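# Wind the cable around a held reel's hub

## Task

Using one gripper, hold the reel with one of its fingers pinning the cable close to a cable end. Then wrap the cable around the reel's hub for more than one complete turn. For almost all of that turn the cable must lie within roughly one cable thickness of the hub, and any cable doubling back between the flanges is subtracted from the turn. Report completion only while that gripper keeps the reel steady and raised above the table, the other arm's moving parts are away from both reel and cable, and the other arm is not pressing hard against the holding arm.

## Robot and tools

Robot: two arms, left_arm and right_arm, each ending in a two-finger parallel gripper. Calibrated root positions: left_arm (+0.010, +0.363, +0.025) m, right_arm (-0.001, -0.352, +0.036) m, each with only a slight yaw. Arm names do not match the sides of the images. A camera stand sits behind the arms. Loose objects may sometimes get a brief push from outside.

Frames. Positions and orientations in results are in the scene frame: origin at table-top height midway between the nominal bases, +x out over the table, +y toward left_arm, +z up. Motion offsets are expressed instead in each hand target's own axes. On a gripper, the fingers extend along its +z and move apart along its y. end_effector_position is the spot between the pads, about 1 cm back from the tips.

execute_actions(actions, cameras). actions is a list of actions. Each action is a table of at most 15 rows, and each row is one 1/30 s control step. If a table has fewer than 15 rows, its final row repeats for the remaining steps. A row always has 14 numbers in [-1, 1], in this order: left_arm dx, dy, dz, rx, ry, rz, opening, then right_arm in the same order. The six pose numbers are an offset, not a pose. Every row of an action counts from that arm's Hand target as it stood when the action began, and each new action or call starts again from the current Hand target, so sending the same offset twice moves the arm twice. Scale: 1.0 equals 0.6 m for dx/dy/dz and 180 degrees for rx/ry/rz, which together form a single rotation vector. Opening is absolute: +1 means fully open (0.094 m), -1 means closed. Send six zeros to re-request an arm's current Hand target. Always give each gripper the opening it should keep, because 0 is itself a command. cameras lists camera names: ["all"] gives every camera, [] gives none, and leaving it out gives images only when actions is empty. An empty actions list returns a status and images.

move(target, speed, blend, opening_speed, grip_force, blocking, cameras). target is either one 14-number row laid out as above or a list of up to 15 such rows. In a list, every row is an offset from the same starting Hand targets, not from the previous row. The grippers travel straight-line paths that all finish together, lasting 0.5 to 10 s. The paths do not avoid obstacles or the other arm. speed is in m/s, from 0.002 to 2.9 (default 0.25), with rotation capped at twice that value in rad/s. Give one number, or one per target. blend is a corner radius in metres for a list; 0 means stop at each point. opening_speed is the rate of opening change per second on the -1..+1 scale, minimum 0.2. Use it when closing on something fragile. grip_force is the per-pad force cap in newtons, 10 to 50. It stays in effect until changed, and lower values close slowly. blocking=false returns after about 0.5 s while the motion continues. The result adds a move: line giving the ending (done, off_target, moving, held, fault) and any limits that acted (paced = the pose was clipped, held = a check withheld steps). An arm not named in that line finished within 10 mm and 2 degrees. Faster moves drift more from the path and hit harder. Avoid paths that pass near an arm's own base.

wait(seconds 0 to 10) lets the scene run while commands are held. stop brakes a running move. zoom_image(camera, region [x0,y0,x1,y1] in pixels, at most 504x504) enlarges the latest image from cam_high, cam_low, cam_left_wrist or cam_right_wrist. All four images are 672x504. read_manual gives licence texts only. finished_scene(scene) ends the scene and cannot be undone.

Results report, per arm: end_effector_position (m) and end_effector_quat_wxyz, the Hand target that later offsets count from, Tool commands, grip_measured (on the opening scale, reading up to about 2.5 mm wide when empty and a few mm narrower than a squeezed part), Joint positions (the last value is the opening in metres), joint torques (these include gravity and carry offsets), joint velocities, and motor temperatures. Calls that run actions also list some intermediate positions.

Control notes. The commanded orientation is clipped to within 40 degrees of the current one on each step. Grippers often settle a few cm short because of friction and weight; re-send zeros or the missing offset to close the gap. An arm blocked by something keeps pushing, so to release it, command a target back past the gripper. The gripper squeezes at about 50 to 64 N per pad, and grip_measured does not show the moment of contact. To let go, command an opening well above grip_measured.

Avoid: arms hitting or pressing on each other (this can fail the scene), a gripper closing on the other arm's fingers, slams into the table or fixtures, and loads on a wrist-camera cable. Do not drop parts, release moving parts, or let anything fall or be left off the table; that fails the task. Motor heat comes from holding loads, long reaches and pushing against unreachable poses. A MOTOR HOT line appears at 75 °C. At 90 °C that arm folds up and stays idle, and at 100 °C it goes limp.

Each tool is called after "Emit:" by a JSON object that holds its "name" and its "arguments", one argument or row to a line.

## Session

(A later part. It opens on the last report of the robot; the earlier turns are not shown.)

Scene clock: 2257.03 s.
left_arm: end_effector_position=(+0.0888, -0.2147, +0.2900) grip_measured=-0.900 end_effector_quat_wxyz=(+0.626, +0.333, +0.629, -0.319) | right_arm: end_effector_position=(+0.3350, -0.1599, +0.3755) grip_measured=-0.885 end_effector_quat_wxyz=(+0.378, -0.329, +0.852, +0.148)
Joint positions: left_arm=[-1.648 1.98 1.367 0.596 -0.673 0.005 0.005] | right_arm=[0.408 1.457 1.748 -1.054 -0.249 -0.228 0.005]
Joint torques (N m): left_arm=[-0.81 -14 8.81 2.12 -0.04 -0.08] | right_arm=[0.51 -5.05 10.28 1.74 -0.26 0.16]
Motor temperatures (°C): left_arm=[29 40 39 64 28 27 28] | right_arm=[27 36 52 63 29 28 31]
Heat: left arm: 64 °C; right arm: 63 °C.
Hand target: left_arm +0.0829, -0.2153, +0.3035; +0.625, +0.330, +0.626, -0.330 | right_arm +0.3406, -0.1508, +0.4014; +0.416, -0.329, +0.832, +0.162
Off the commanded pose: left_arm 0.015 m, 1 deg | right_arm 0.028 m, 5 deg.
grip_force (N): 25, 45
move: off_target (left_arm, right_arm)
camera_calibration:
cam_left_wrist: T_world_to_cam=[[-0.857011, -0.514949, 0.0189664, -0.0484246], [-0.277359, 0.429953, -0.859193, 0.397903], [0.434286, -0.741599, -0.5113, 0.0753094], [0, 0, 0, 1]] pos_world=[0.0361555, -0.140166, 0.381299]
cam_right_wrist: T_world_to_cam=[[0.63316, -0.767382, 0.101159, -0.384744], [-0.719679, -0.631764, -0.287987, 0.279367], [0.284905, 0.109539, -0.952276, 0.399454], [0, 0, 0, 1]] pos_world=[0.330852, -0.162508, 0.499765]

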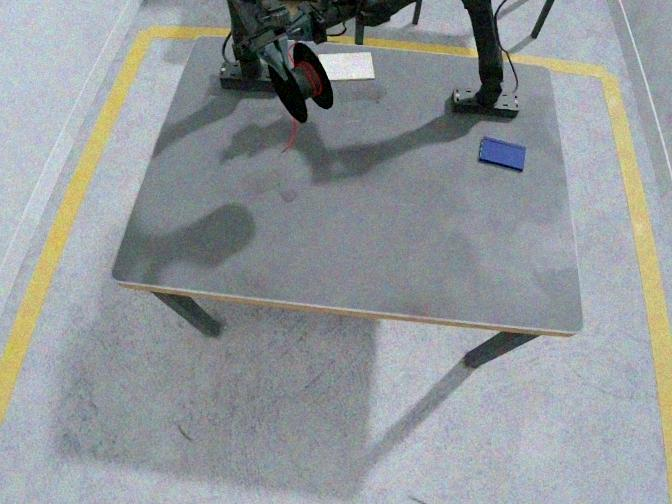

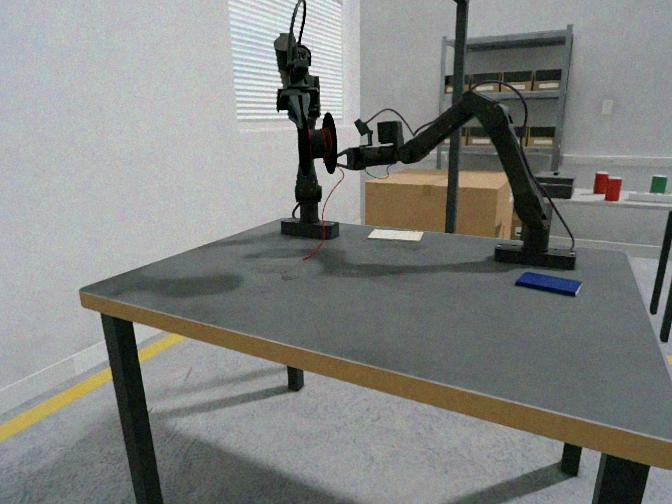

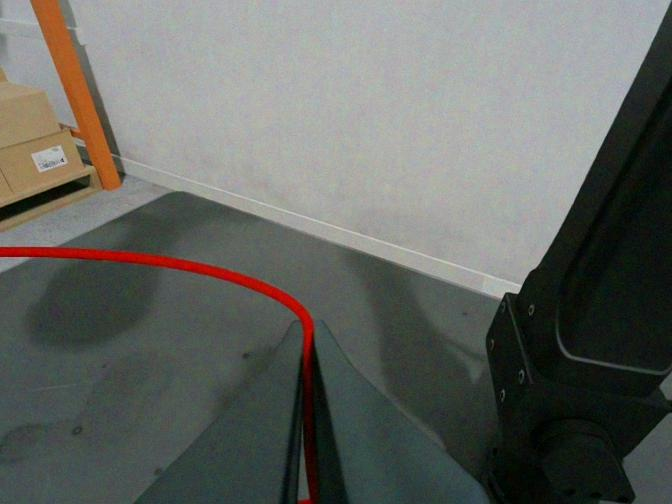

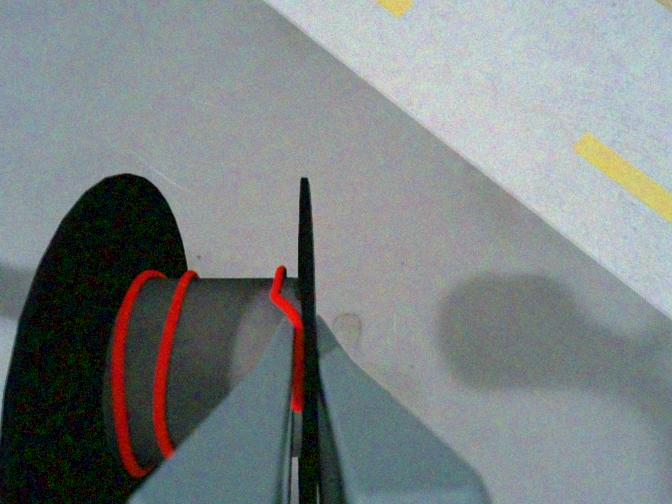

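Emit:
{"name": "move", "arguments": {
  "target": [
    [-0.133,0.0428,-0.0033,0,0,0,-1,0.0263,0,0.0205,0,0,0,-1],
    [-0.181,0.1528,-0.0083,0,0,0,-1,0.0788,0,0.0616,0,0,0,-1]
  ],
  "speed": 0.13,
  "blend": [0.025,0],
  "cameras": ["all"]
}}

Scene clock: 2273.30 s.
left_arm: end_effector_position=(+0.1598, -0.1619, +0.4081) grip_measured=-0.900 end_effector_quat_wxyz=(+0.629, +0.327, +0.628, -0.321) | right_arm: end_effector_position=(+0.3409, -0.1574, +0.3195) grip_measured=-0.885 end_effector_quat_wxyz=(+0.378, -0.329, +0.852, +0.148)
Joint positions: left_arm=[-1.471 1.714 1.491 0.22 -0.503 0.005 0.005] | right_arm=[0.408 1.391 1.45 -0.822 -0.249 -0.228 0.005]
Joint torques (N m): left_arm=[-0.14 -11.82 7.19 2.27 0.14 -0.08] | right_arm=[0.35 -7.71 6.94 1.8 -0.29 0.17]
Motor temperatures (°C): left_arm=[29 40 41 59 28 27 28] | right_arm=[27 36 52 62 29 28 31]
Heat: left arm: 59 °C; right arm: 62 °C.
Hand target: left_arm +0.1557, -0.1595, +0.4122; +0.625, +0.330, +0.626, -0.330 | right_arm +0.3416, -0.1502, +0.3413; +0.416, -0.329, +0.832, +0.162
Off the commanded pose: left_arm 0.006 m, 1 deg | right_arm 0.023 m, 5 deg.
grip_force (N): 25, 45
move: off_target (right_arm)
camera_calibration:
cam_left_wrist: T_world_to_cam=[[-0.853653, -0.520131, 0.0272033, 0.0326223], [-0.281254, 0.416383, -0.864593, 0.497076], [0.438375, -0.745714, -0.501735, 0.138711], [0, 0, 0, 1]] pos_world=[0.106845, -0.0865673, 0.498478]
cam_right_wrist: T_world_to_cam=[[0.633189, -0.767383, 0.100972, -0.380823], [-0.719808, -0.63178, -0.287628, 0.268946], [0.284513, 0.109442, -0.952405, 0.344345], [0, 0, 0, 1]] pos_world=[0.336752, -0.160008, 0.443764]

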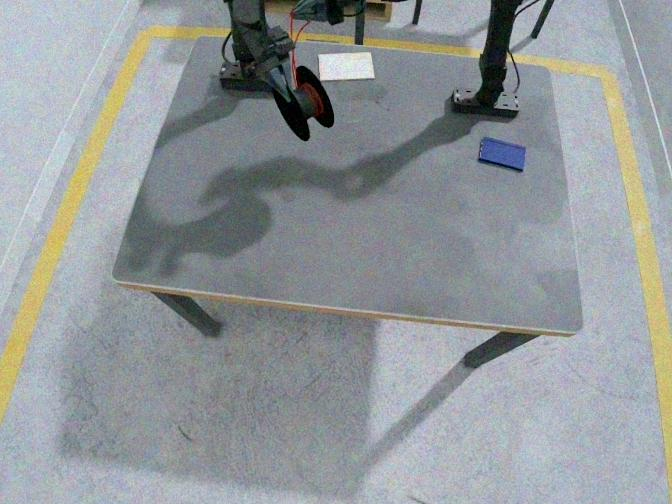

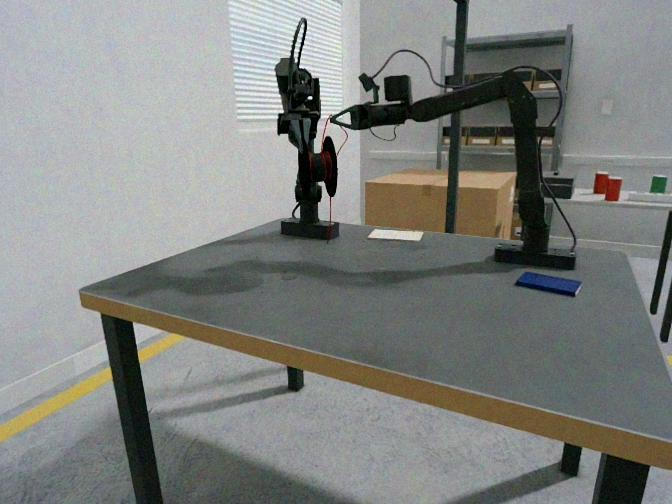

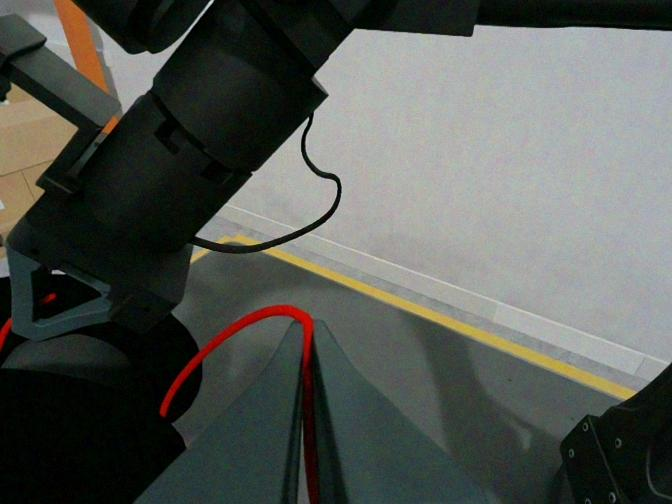

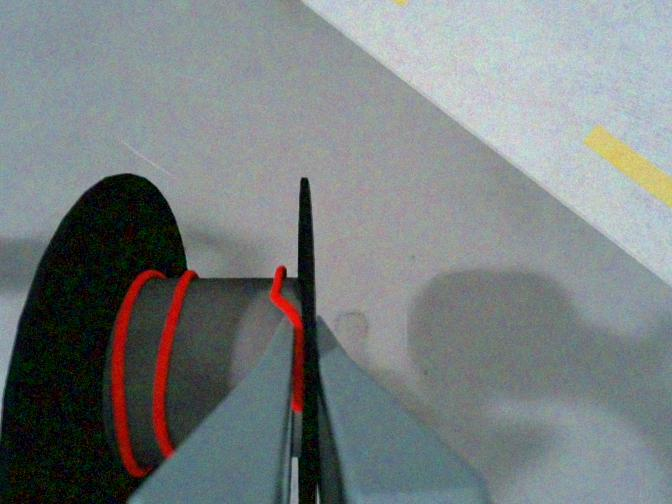

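Emit:
{"name": "zoom_image", "arguments": {
  "camera": "cam_high",
  "region": [230, 0, 390, 160]
}}

Emit:
{"name": "zoom_image", "arguments": {
  "camera": "cam_low",
  "region": [280, 90, 400, 250]
}}

Emit:
{"name": "zoom_image", "arguments": {
  "camera": "cam_left_wrist",
  "region": [0, 200, 340, 504]
}}

Scaled by 3.150 from the camera's 672x504 image, which has a finer 960x720 frame.

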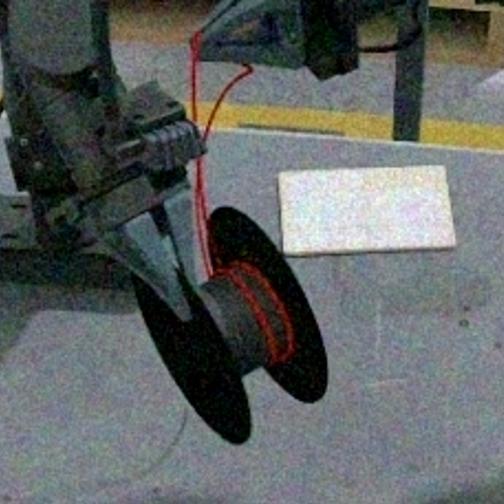

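Scaled by 3.150 from the camera's 672x504 image, which has a finer 960x720 frame.

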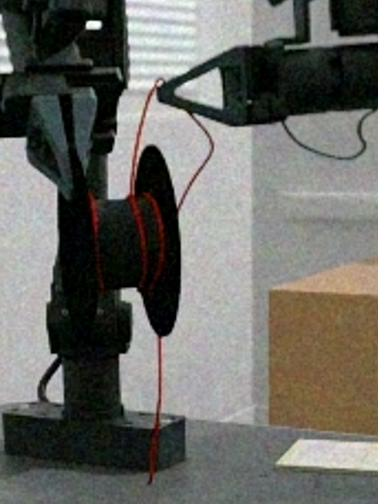

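Scaled by 1.482 from the camera's 672x504 image, which has a finer 960x720 frame.

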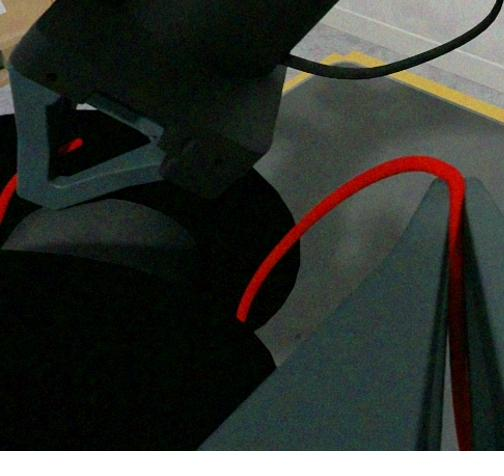

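Emit:
{"name": "move", "arguments": {
  "target": [
    [0.0033,0.136,-0.0202,0,0,0,-1,0.0394,0,0.0308,0,0,0,-1],
    [0.07,0.2568,-0.0102,0,0,0,-1,0.0788,0,0.0616,0,0,0,-1],
    [0.17,0.3368,0.0032,0,0,0,-1,0.0788,0,0.0616,0,0,0,-1]
  ],
  "speed": 0.13,
  "blend": [0.025,0.025,0],
  "cameras": ["all"]
}}

Scene clock: 2303.93 s.
left_arm: end_effector_position=(+0.3240, -0.0458, +0.3230) grip_measured=-0.900 end_effector_quat_wxyz=(+0.636, +0.324, +0.619, -0.328) | right_arm: end_effector_position=(+0.3409, -0.1574, +0.2590) grip_measured=-0.885 end_effector_quat_wxyz=(+0.378, -0.329, +0.853, +0.148)
Joint positions: left_arm=[-0.912 1.605 0.999 0.631 0.063 0.005 0.005] | right_arm=[0.408 1.351 1.175 -0.589 -0.249 -0.228 0.005]
Joint torques (N m): left_arm=[0.35 -7.86 6.08 2.45 0.14 -0.07] | right_arm=[0.49 -7.87 7.21 1.86 -0.27 0.19]
Motor temperatures (°C): left_arm=[29 43 41 58 28 27 28] | right_arm=[27 36 50 64 29 28 31]
Heat: left arm: 58 °C; right arm: 64 °C.
Hand target: left_arm +0.3235, -0.0468, +0.3098; +0.625, +0.330, +0.626, -0.330 | right_arm +0.3426, -0.1495, +0.2814; +0.416, -0.329, +0.832, +0.162
Off the commanded pose: left_arm 0.013 m, 2 deg | right_arm 0.024 m, 5 deg.
grip_force (N): 25, 45
move: off_target (left_arm, right_arm)
camera_calibration:
cam_left_wrist: T_world_to_cam=[[-0.857416, -0.514004, 0.0252539, 0.23768], [-0.264807, 0.398586, -0.878069, 0.419521], [0.441266, -0.759558, -0.477866, 0.101381], [0, 0, 0, 1]] pos_world=[0.270146, 0.0319579, 0.410812]
cam_right_wrist: T_world_to_cam=[[0.633269, -0.767353, 0.100695, -0.374616], [-0.720137, -0.631904, -0.286532, 0.251349], [0.283501, 0.108937, -0.952764, 0.287081], [0, 0, 0, 1]] pos_world=[0.33685, -0.159909, 0.383262]

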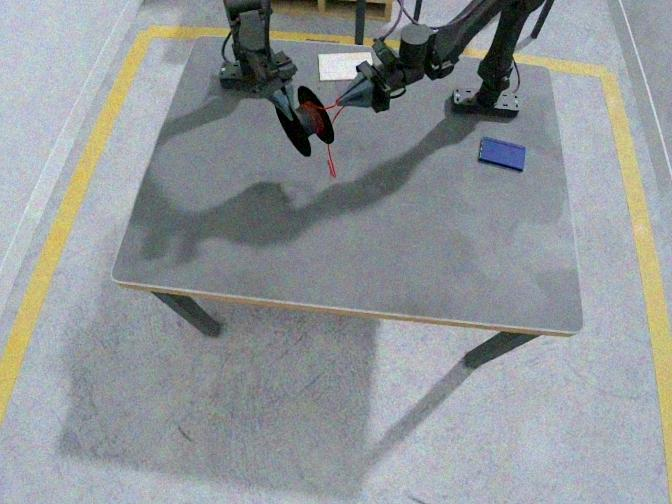

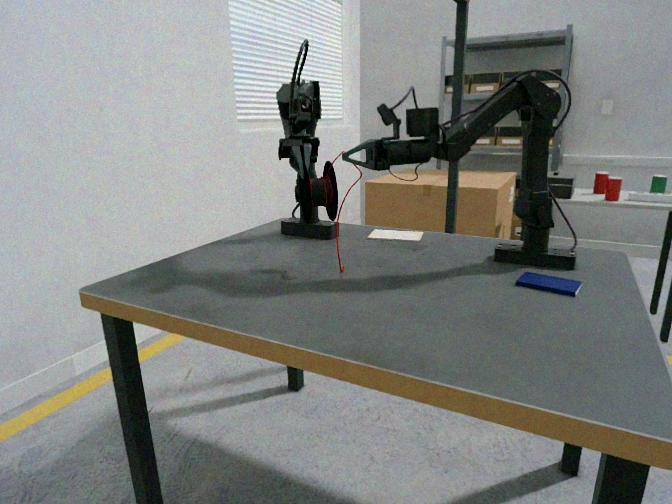

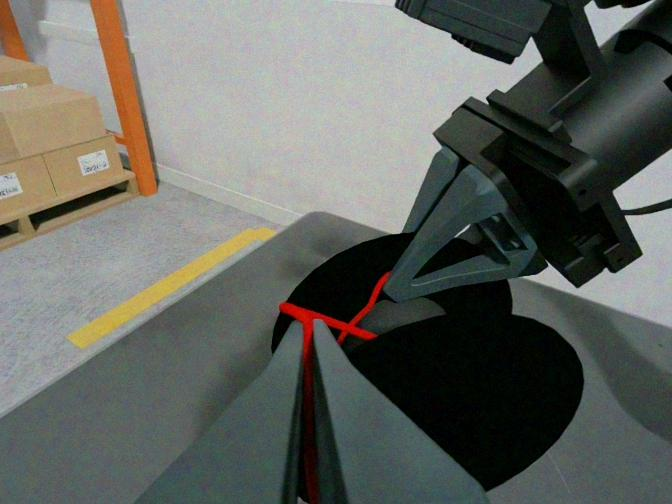

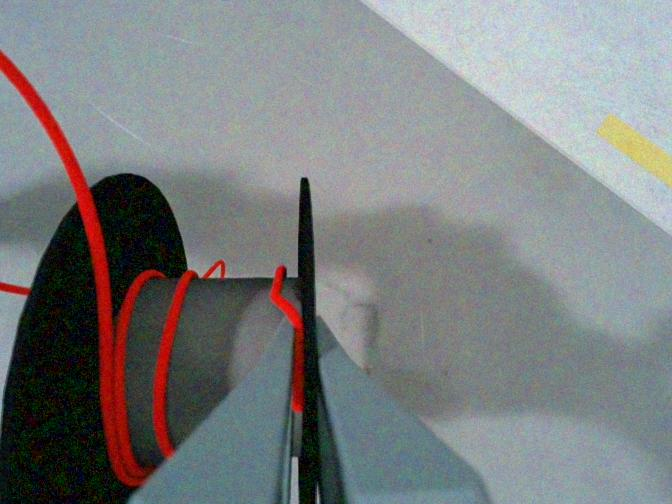

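Emit:
{"name": "move", "arguments": {
  "target": [
    [0.089,0.0267,0.013,0,0,0,-1,0,0,0,0,0,0,-1],
    [0.183,0.0133,0.013,0,0,0,-1,0,0,0,0,0,0,-1],
    [0.242,-0.0233,0.005,0,0,0,-1,0,0,0,0,0,0,-1]
  ],
  "speed": 0.12,
  "blend": [0.02,0.02,0],
  "cameras": ["all"]
}}

Scene clock: 2323.80 s.
left_arm: end_effector_position=(+0.3206, -0.0547, +0.1892) grip_measured=-0.900 end_effector_quat_wxyz=(+0.648, +0.316, +0.609, -0.331) | right_arm: end_effector_position=(+0.3318, -0.1563, +0.2494) grip_measured=-0.885 end_effector_quat_wxyz=(+0.357, -0.334, +0.859, +0.153)
Joint positions: left_arm=[-0.94 1.997 0.778 1.279 0.027 0.005 0.005] | right_arm=[0.415 1.351 1.164 -0.621 -0.259 -0.228 0.005]
Joint torques (N m): left_arm=[-0.84 -8.27 3.75 2.29 0.07 -0.08] | right_arm=[0.08 -8.05 8.01 2.03 -0.22 0.14]
Motor temperatures (°C): left_arm=[29 40 39 56 28 27 28] | right_arm=[27 37 49 65 29 28 31]
Heat: left arm: 56 °C; right arm: 65 °C.
Hand target: left_arm +0.3135, -0.0571, +0.1648; +0.625, +0.330, +0.626, -0.330 | right_arm +0.3426, -0.1495, +0.2815; +0.416, -0.329, +0.832, +0.162
Off the commanded pose: left_arm 0.026 m, 4 deg | right_arm 0.034 m, 8 deg.
grip_force (N): 25, 45
move: off_target (left_arm, right_arm)
camera_calibration:
cam_left_wrist: T_world_to_cam=[[-0.853974, -0.519822, 0.0226756, 0.232632], [-0.249767, 0.371312, -0.894284, 0.30144], [0.456449, -0.769359, -0.446925, 0.0208779], [0, 0, 0, 1]] pos_world=[0.264421, 0.0250615, 0.273628]
cam_right_wrist: T_world_to_cam=[[0.648039, -0.757213, 0.0816959, -0.365725], [-0.722238, -0.645036, -0.2496, 0.232196], [0.241697, 0.102746, -0.964897, 0.296254], [0, 0, 0, 1]] pos_world=[0.333101, -0.157596, 0.373689]

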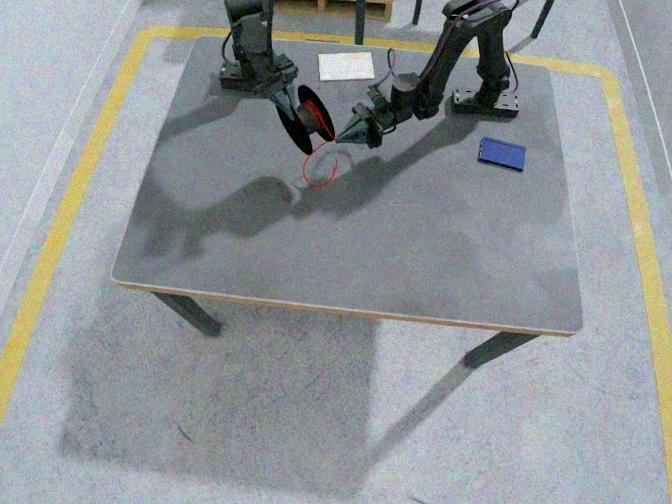

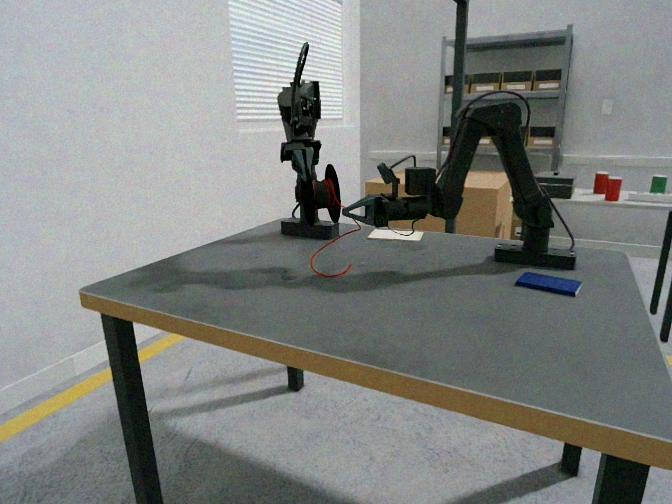

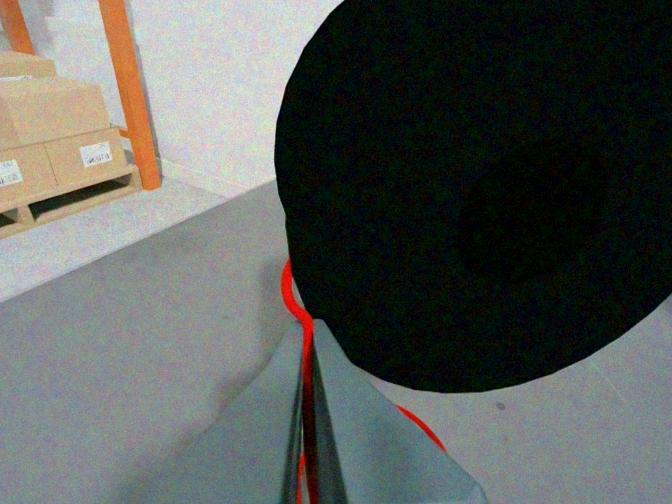

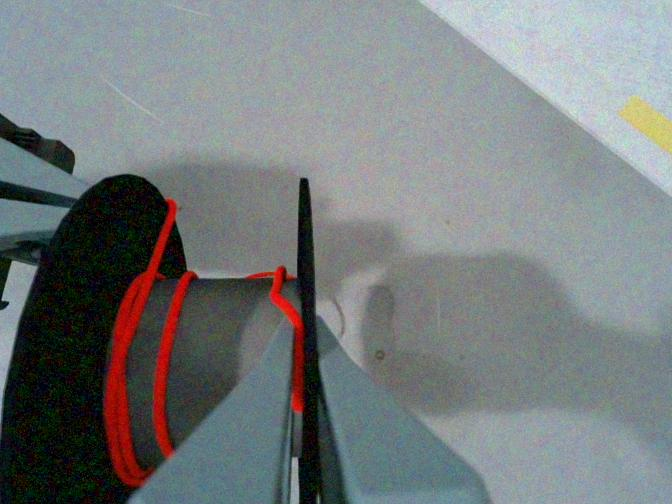

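Emit:
{"name": "move", "arguments": {
  "target": [
    [-0.025,0.0,0.0,0,0,0,-1,0,0,0,0,0,0,-1],
    [-0.025,0,0,0,0,0,-0.6,0,0,0,0,0,0,-1]
  ],
  "speed": 0.08,
  "opening_speed": 0.2,
  "cameras": ["cam_left_wrist","cam_low","cam_right_wrist"]
}}

Scene clock: 2332.90 s.
left_arm: end_effector_position=(+0.3198, -0.0553, +0.1815) grip_measured=-0.601 end_effector_quat_wxyz=(+0.635, +0.323, +0.622, -0.325) | right_arm: end_effector_position=(+0.3368, -0.1551, +0.2554) grip_measured=-0.885 end_effector_quat_wxyz=(+0.372, -0.333, +0.853, +0.151)
Joint positions: left_arm=[-0.943 1.986 0.778 1.226 0.026 0.005 0.019] | right_arm=[0.415 1.347 1.164 -0.591 -0.254 -0.228 0.005]
Joint torques (N m): left_arm=[-0.68 -11.79 4.66 2.2 0.09 -0.08] | right_arm=[-0.01 -7.57 8.08 1.87 -0.22 0.15]
Motor temperatures (°C): left_arm=[29 40 38 56 28 27 28] | right_arm=[27 37 50 66 29 28 31]
Heat: left arm: 56 °C; right arm: 66 °C.
Hand target: left_arm +0.3135, -0.0571, +0.1798; +0.625, +0.330, +0.626, -0.330 | right_arm +0.3426, -0.1494, +0.2814; +0.416, -0.329, +0.832, +0.162
Off the commanded pose: left_arm 0.007 m, 2 deg | right_arm 0.027 m, 6 deg.
grip_force (N): 25, 45
move: off_target (right_arm); target 2's new opening was sent with left_arm's hand 0.011 m and 3 deg from that target
camera_calibration:
cam_left_wrist: T_world_to_cam=[[-0.853963, -0.51964, 0.0268566, 0.231099], [-0.271672, 0.401248, -0.874754, 0.299685], [0.443781, -0.754304, -0.483823, 0.0289059], [0, 0, 0, 1]] pos_world=[0.265938, 0.0216441, 0.269929]
cam_right_wrist: T_world_to_cam=[[0.642575, -0.760366, 0.0945519, -0.370442], [-0.716187, -0.639885, -0.27861, 0.244268], [0.272348, 0.111311, -0.955739, 0.289474], [0, 0, 0, 1]] pos_world=[0.334141, -0.157589, 0.379743]
Images, in order (width x height): cam_low 672x504, cam_left_wrist 672x504, cam_right_wrist 672x504.

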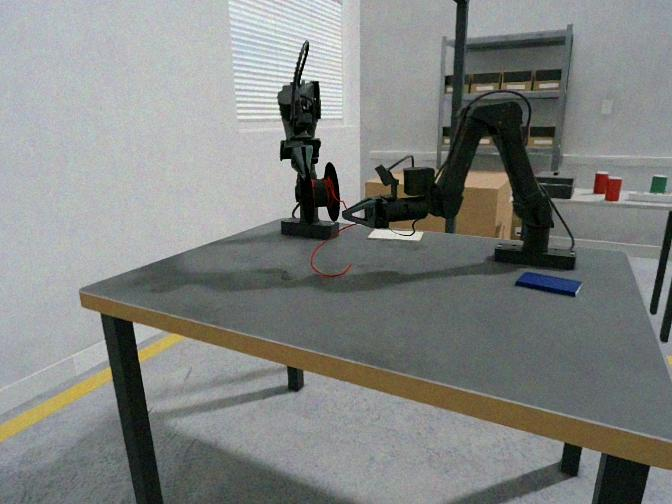

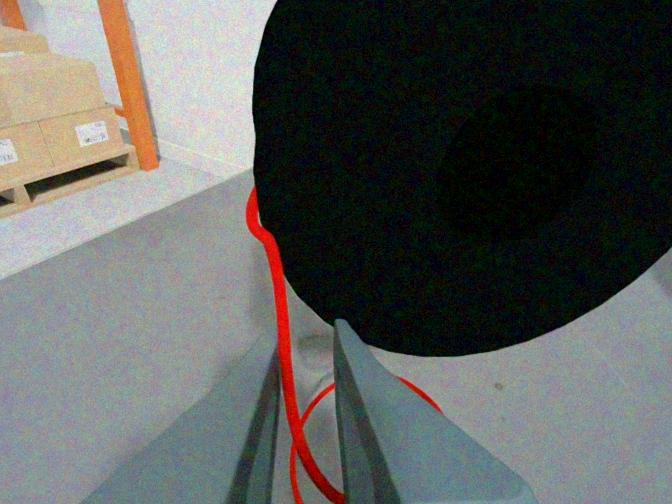

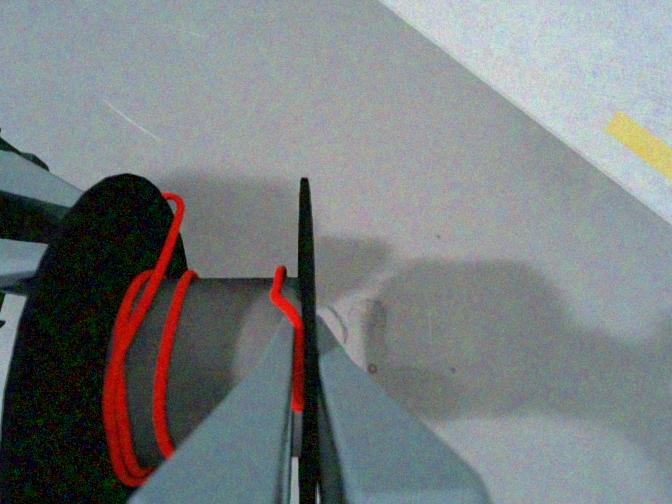

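Emit:
{"name": "move", "arguments": {
  "target": [0,0.0,-0.16,0,0,0,-0.5,0,0,0,0,0,0,-1],
  "speed": 0.12,
  "cameras": ["cam_left_wrist","cam_low","cam_right_wrist"]
}}

Scene clock: 2339.87 s.
left_arm: end_effector_position=(+0.2619, +0.0193, +0.1788) grip_measured=-0.502 end_effector_quat_wxyz=(+0.628, +0.328, +0.627, -0.324) | right_arm: end_effector_position=(+0.3368, -0.1551, +0.2554) grip_measured=-0.885 end_effector_quat_wxyz=(+0.372, -0.333, +0.853, +0.151)
Joint positions: left_arm=[-0.943 1.726 0.385 1.339 0.034 0.005 0.023] | right_arm=[0.415 1.347 1.164 -0.591 -0.254 -0.228 0.005]
Joint torques (N m): left_arm=[0.43 -8.35 3.56 2.44 0.13 -0.07] | right_arm=[0.06 -7.8 8.18 1.85 -0.25 0.13]
Motor temperatures (°C): left_arm=[29 39 38 56 28 27 28] | right_arm=[27 36 50 66 29 28 31]
Heat: left arm: 56 °C; right arm: 66 °C.
Hand target: left_arm +0.2593, +0.0221, +0.1799; +0.625, +0.330, +0.626, -0.330 | right_arm +0.3426, -0.1494, +0.2814; +0.416, -0.329, +0.832, +0.162
Off the commanded pose: left_arm 0.004 m, 1 deg | right_arm 0.027 m, 6 deg.
grip_force (N): 25, 45
move: off_target (right_arm)
camera_calibration:
cam_left_wrist: T_world_to_cam=[[-0.8578, -0.513178, 0.0287759, 0.220896], [-0.278483, 0.416981, -0.865202, 0.251447], [0.432004, -0.750184, -0.500597, 0.115621], [0, 0, 0, 1]] pos_world=[0.20956, 0.0952473, 0.269076]
cam_right_wrist: T_world_to_cam=[[0.642575, -0.760366, 0.0945519, -0.370442], [-0.716187, -0.639885, -0.27861, 0.244268], [0.272348, 0.111311, -0.955739, 0.289474], [0, 0, 0, 1]] pos_world=[0.334141, -0.157589, 0.379743]
Images, in order (width x height): cam_low 672x504, cam_left_wrist 672x504, cam_right_wrist 672x504.

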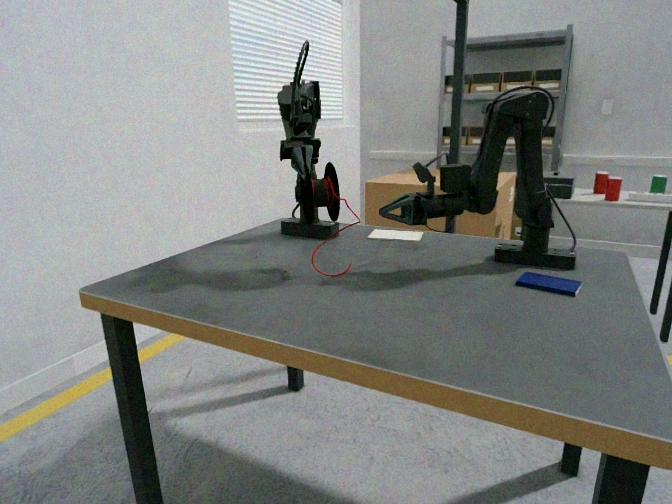

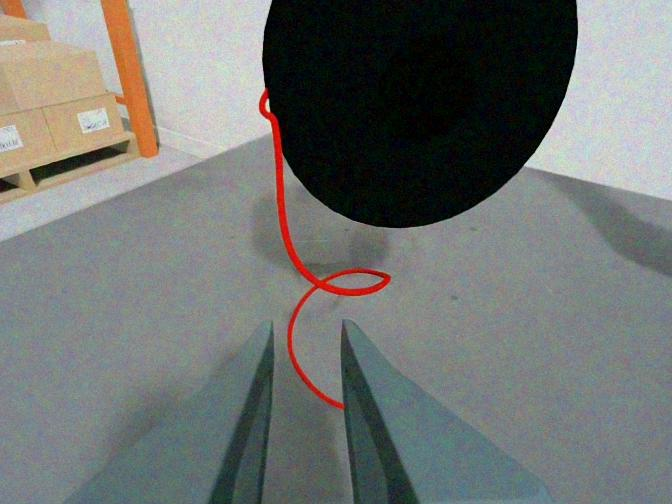

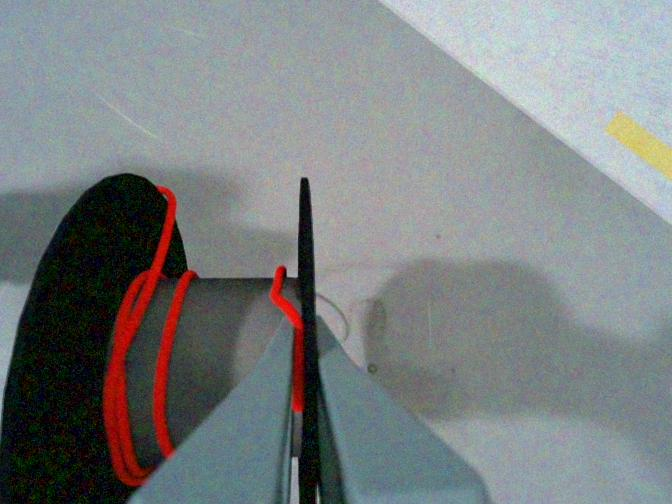

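Emit:
{"name": "move", "arguments": {
  "target": [-0.1,0.0,-0.2,0,0,0,-0.5,0,0,0,0,0,0,-1],
  "speed": 0.2,
  "cameras": ["all"]
}}

Emit:
{"name": "zoom_image", "arguments": {
  "camera": "cam_low",
  "region": [285, 120, 385, 290]
}}

Emit:
{"name": "zoom_image", "arguments": {
  "camera": "cam_right_wrist",
  "region": [0, 120, 380, 500]
}}

Emit:
{"name": "zoom_image", "arguments": {
  "camera": "cam_high",
  "region": [250, 60, 370, 200]
}}

Emit:
{"name": "zoom_image", "arguments": {
  "camera": "cam_left_wrist",
  "region": [200, 0, 600, 350]
}}

Scene clock: 2350.10 s.
left_arm: end_effector_position=(+0.1912, +0.1227, +0.2314) grip_measured=-0.502 end_effector_quat_wxyz=(+0.625, +0.329, +0.630, -0.324) | right_arm: end_effector_position=(+0.3368, -0.1551, +0.2554) grip_measured=-0.885 end_effector_quat_wxyz=(+0.372, -0.333, +0.853, +0.151)
Joint positions: left_arm=[-0.894 0.627 0.129 0.489 0.083 0.003 0.023] | right_arm=[0.415 1.347 1.164 -0.591 -0.254 -0.228 0.005]
Joint torques (N m): left_arm=[0.61 0.13 9.63 2.28 0.14 -0.07] | right_arm=[-0.06 -7.6 7.9 1.89 -0.24 0.23]
Motor temperatures (°C): left_arm=[29 39 38 57 28 27 28] | right_arm=[27 36 50 67 29 28 31]
Heat: left arm: 57 °C; right arm: 67 °C.
Hand target: left_arm +0.1915, +0.1211, +0.2400; +0.625, +0.330, +0.626, -0.330 | right_arm +0.3426, -0.1494, +0.2814; +0.416, -0.329, +0.832, +0.162
Off the commanded pose: left_arm 0.009 m, 1 deg | right_arm 0.027 m, 6 deg.
grip_force (N): 25, 45
move: off_target (right_arm)
camera_calibration:
cam_left_wrist: T_world_to_cam=[[-0.857915, -0.512777, 0.0322802, 0.211035], [-0.284108, 0.421109, -0.861365, 0.233826], [0.428095, -0.748149, -0.506959, 0.252085], [0, 0, 0, 1]] pos_world=[0.139566, 0.198345, 0.322395]
cam_right_wrist: T_world_to_cam=[[0.642575, -0.760366, 0.0945519, -0.370442], [-0.716187, -0.639885, -0.27861, 0.244268], [0.272348, 0.111311, -0.955739, 0.289474], [0, 0, 0, 1]] pos_world=[0.334141, -0.157589, 0.379743]

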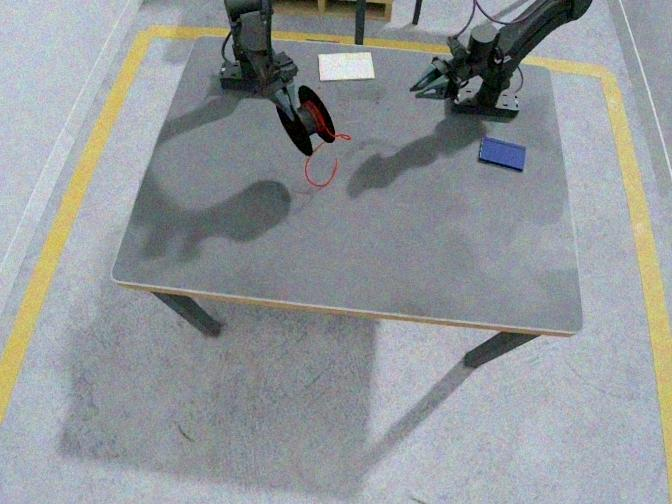

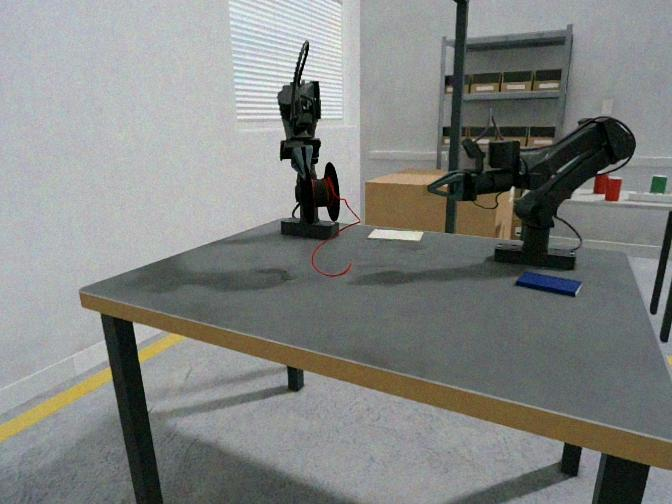

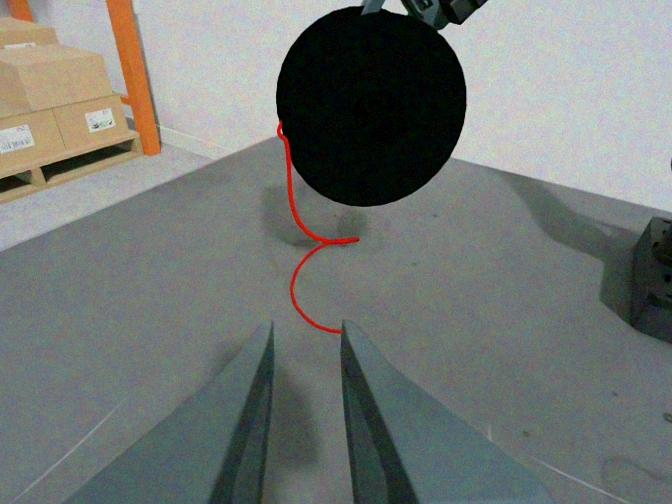

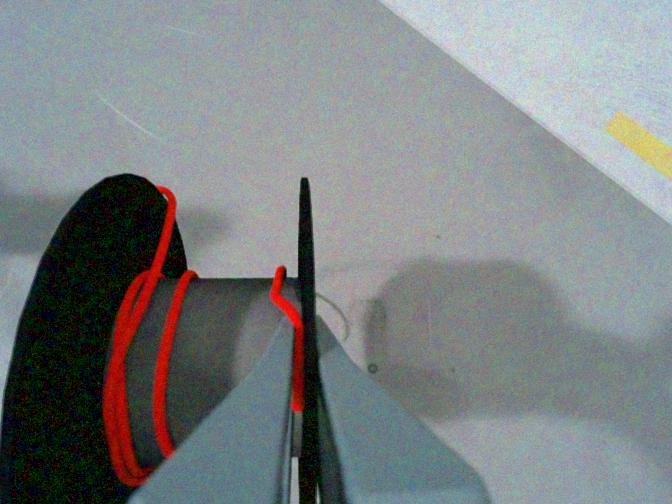

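Scaled by 2.965 from the camera's 672x504 image, which has a finer 960x720 frame.

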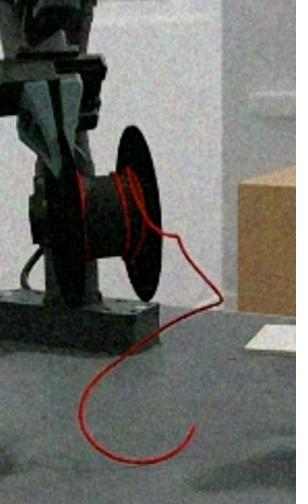

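Scaled by 1.326 from the camera's 672x504 image, which has a finer 960x720 frame.

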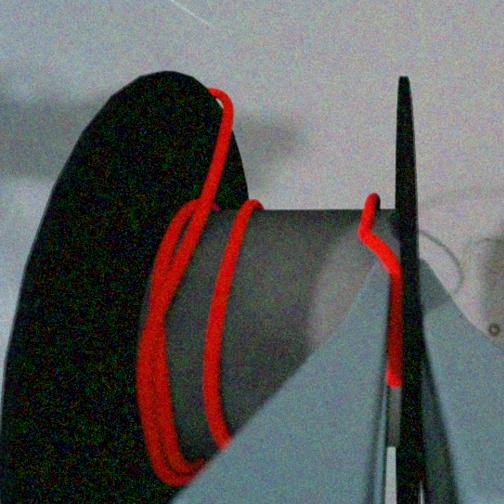

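Scaled by 3.600 from the camera's 672x504 image, which has a finer 960x720 frame.

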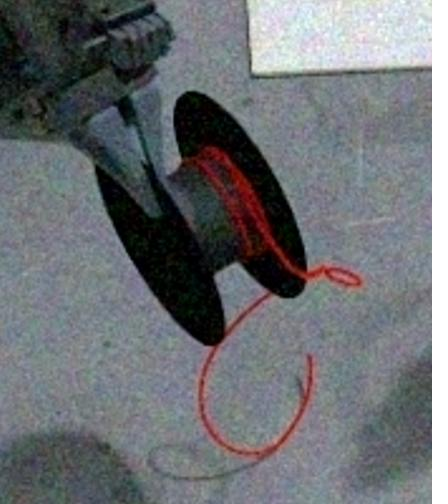

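Scaled by 1.260 from the camera's 672x504 image, which has a finer 960x720 frame.

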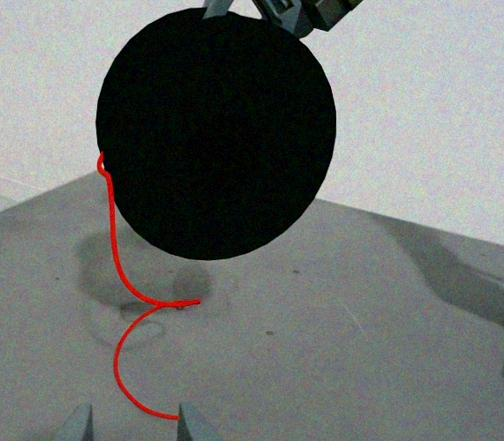

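Emit:
{"name": "finished_scene", "arguments": {
  "scene": 1
}}

The scene is finished: the task was done.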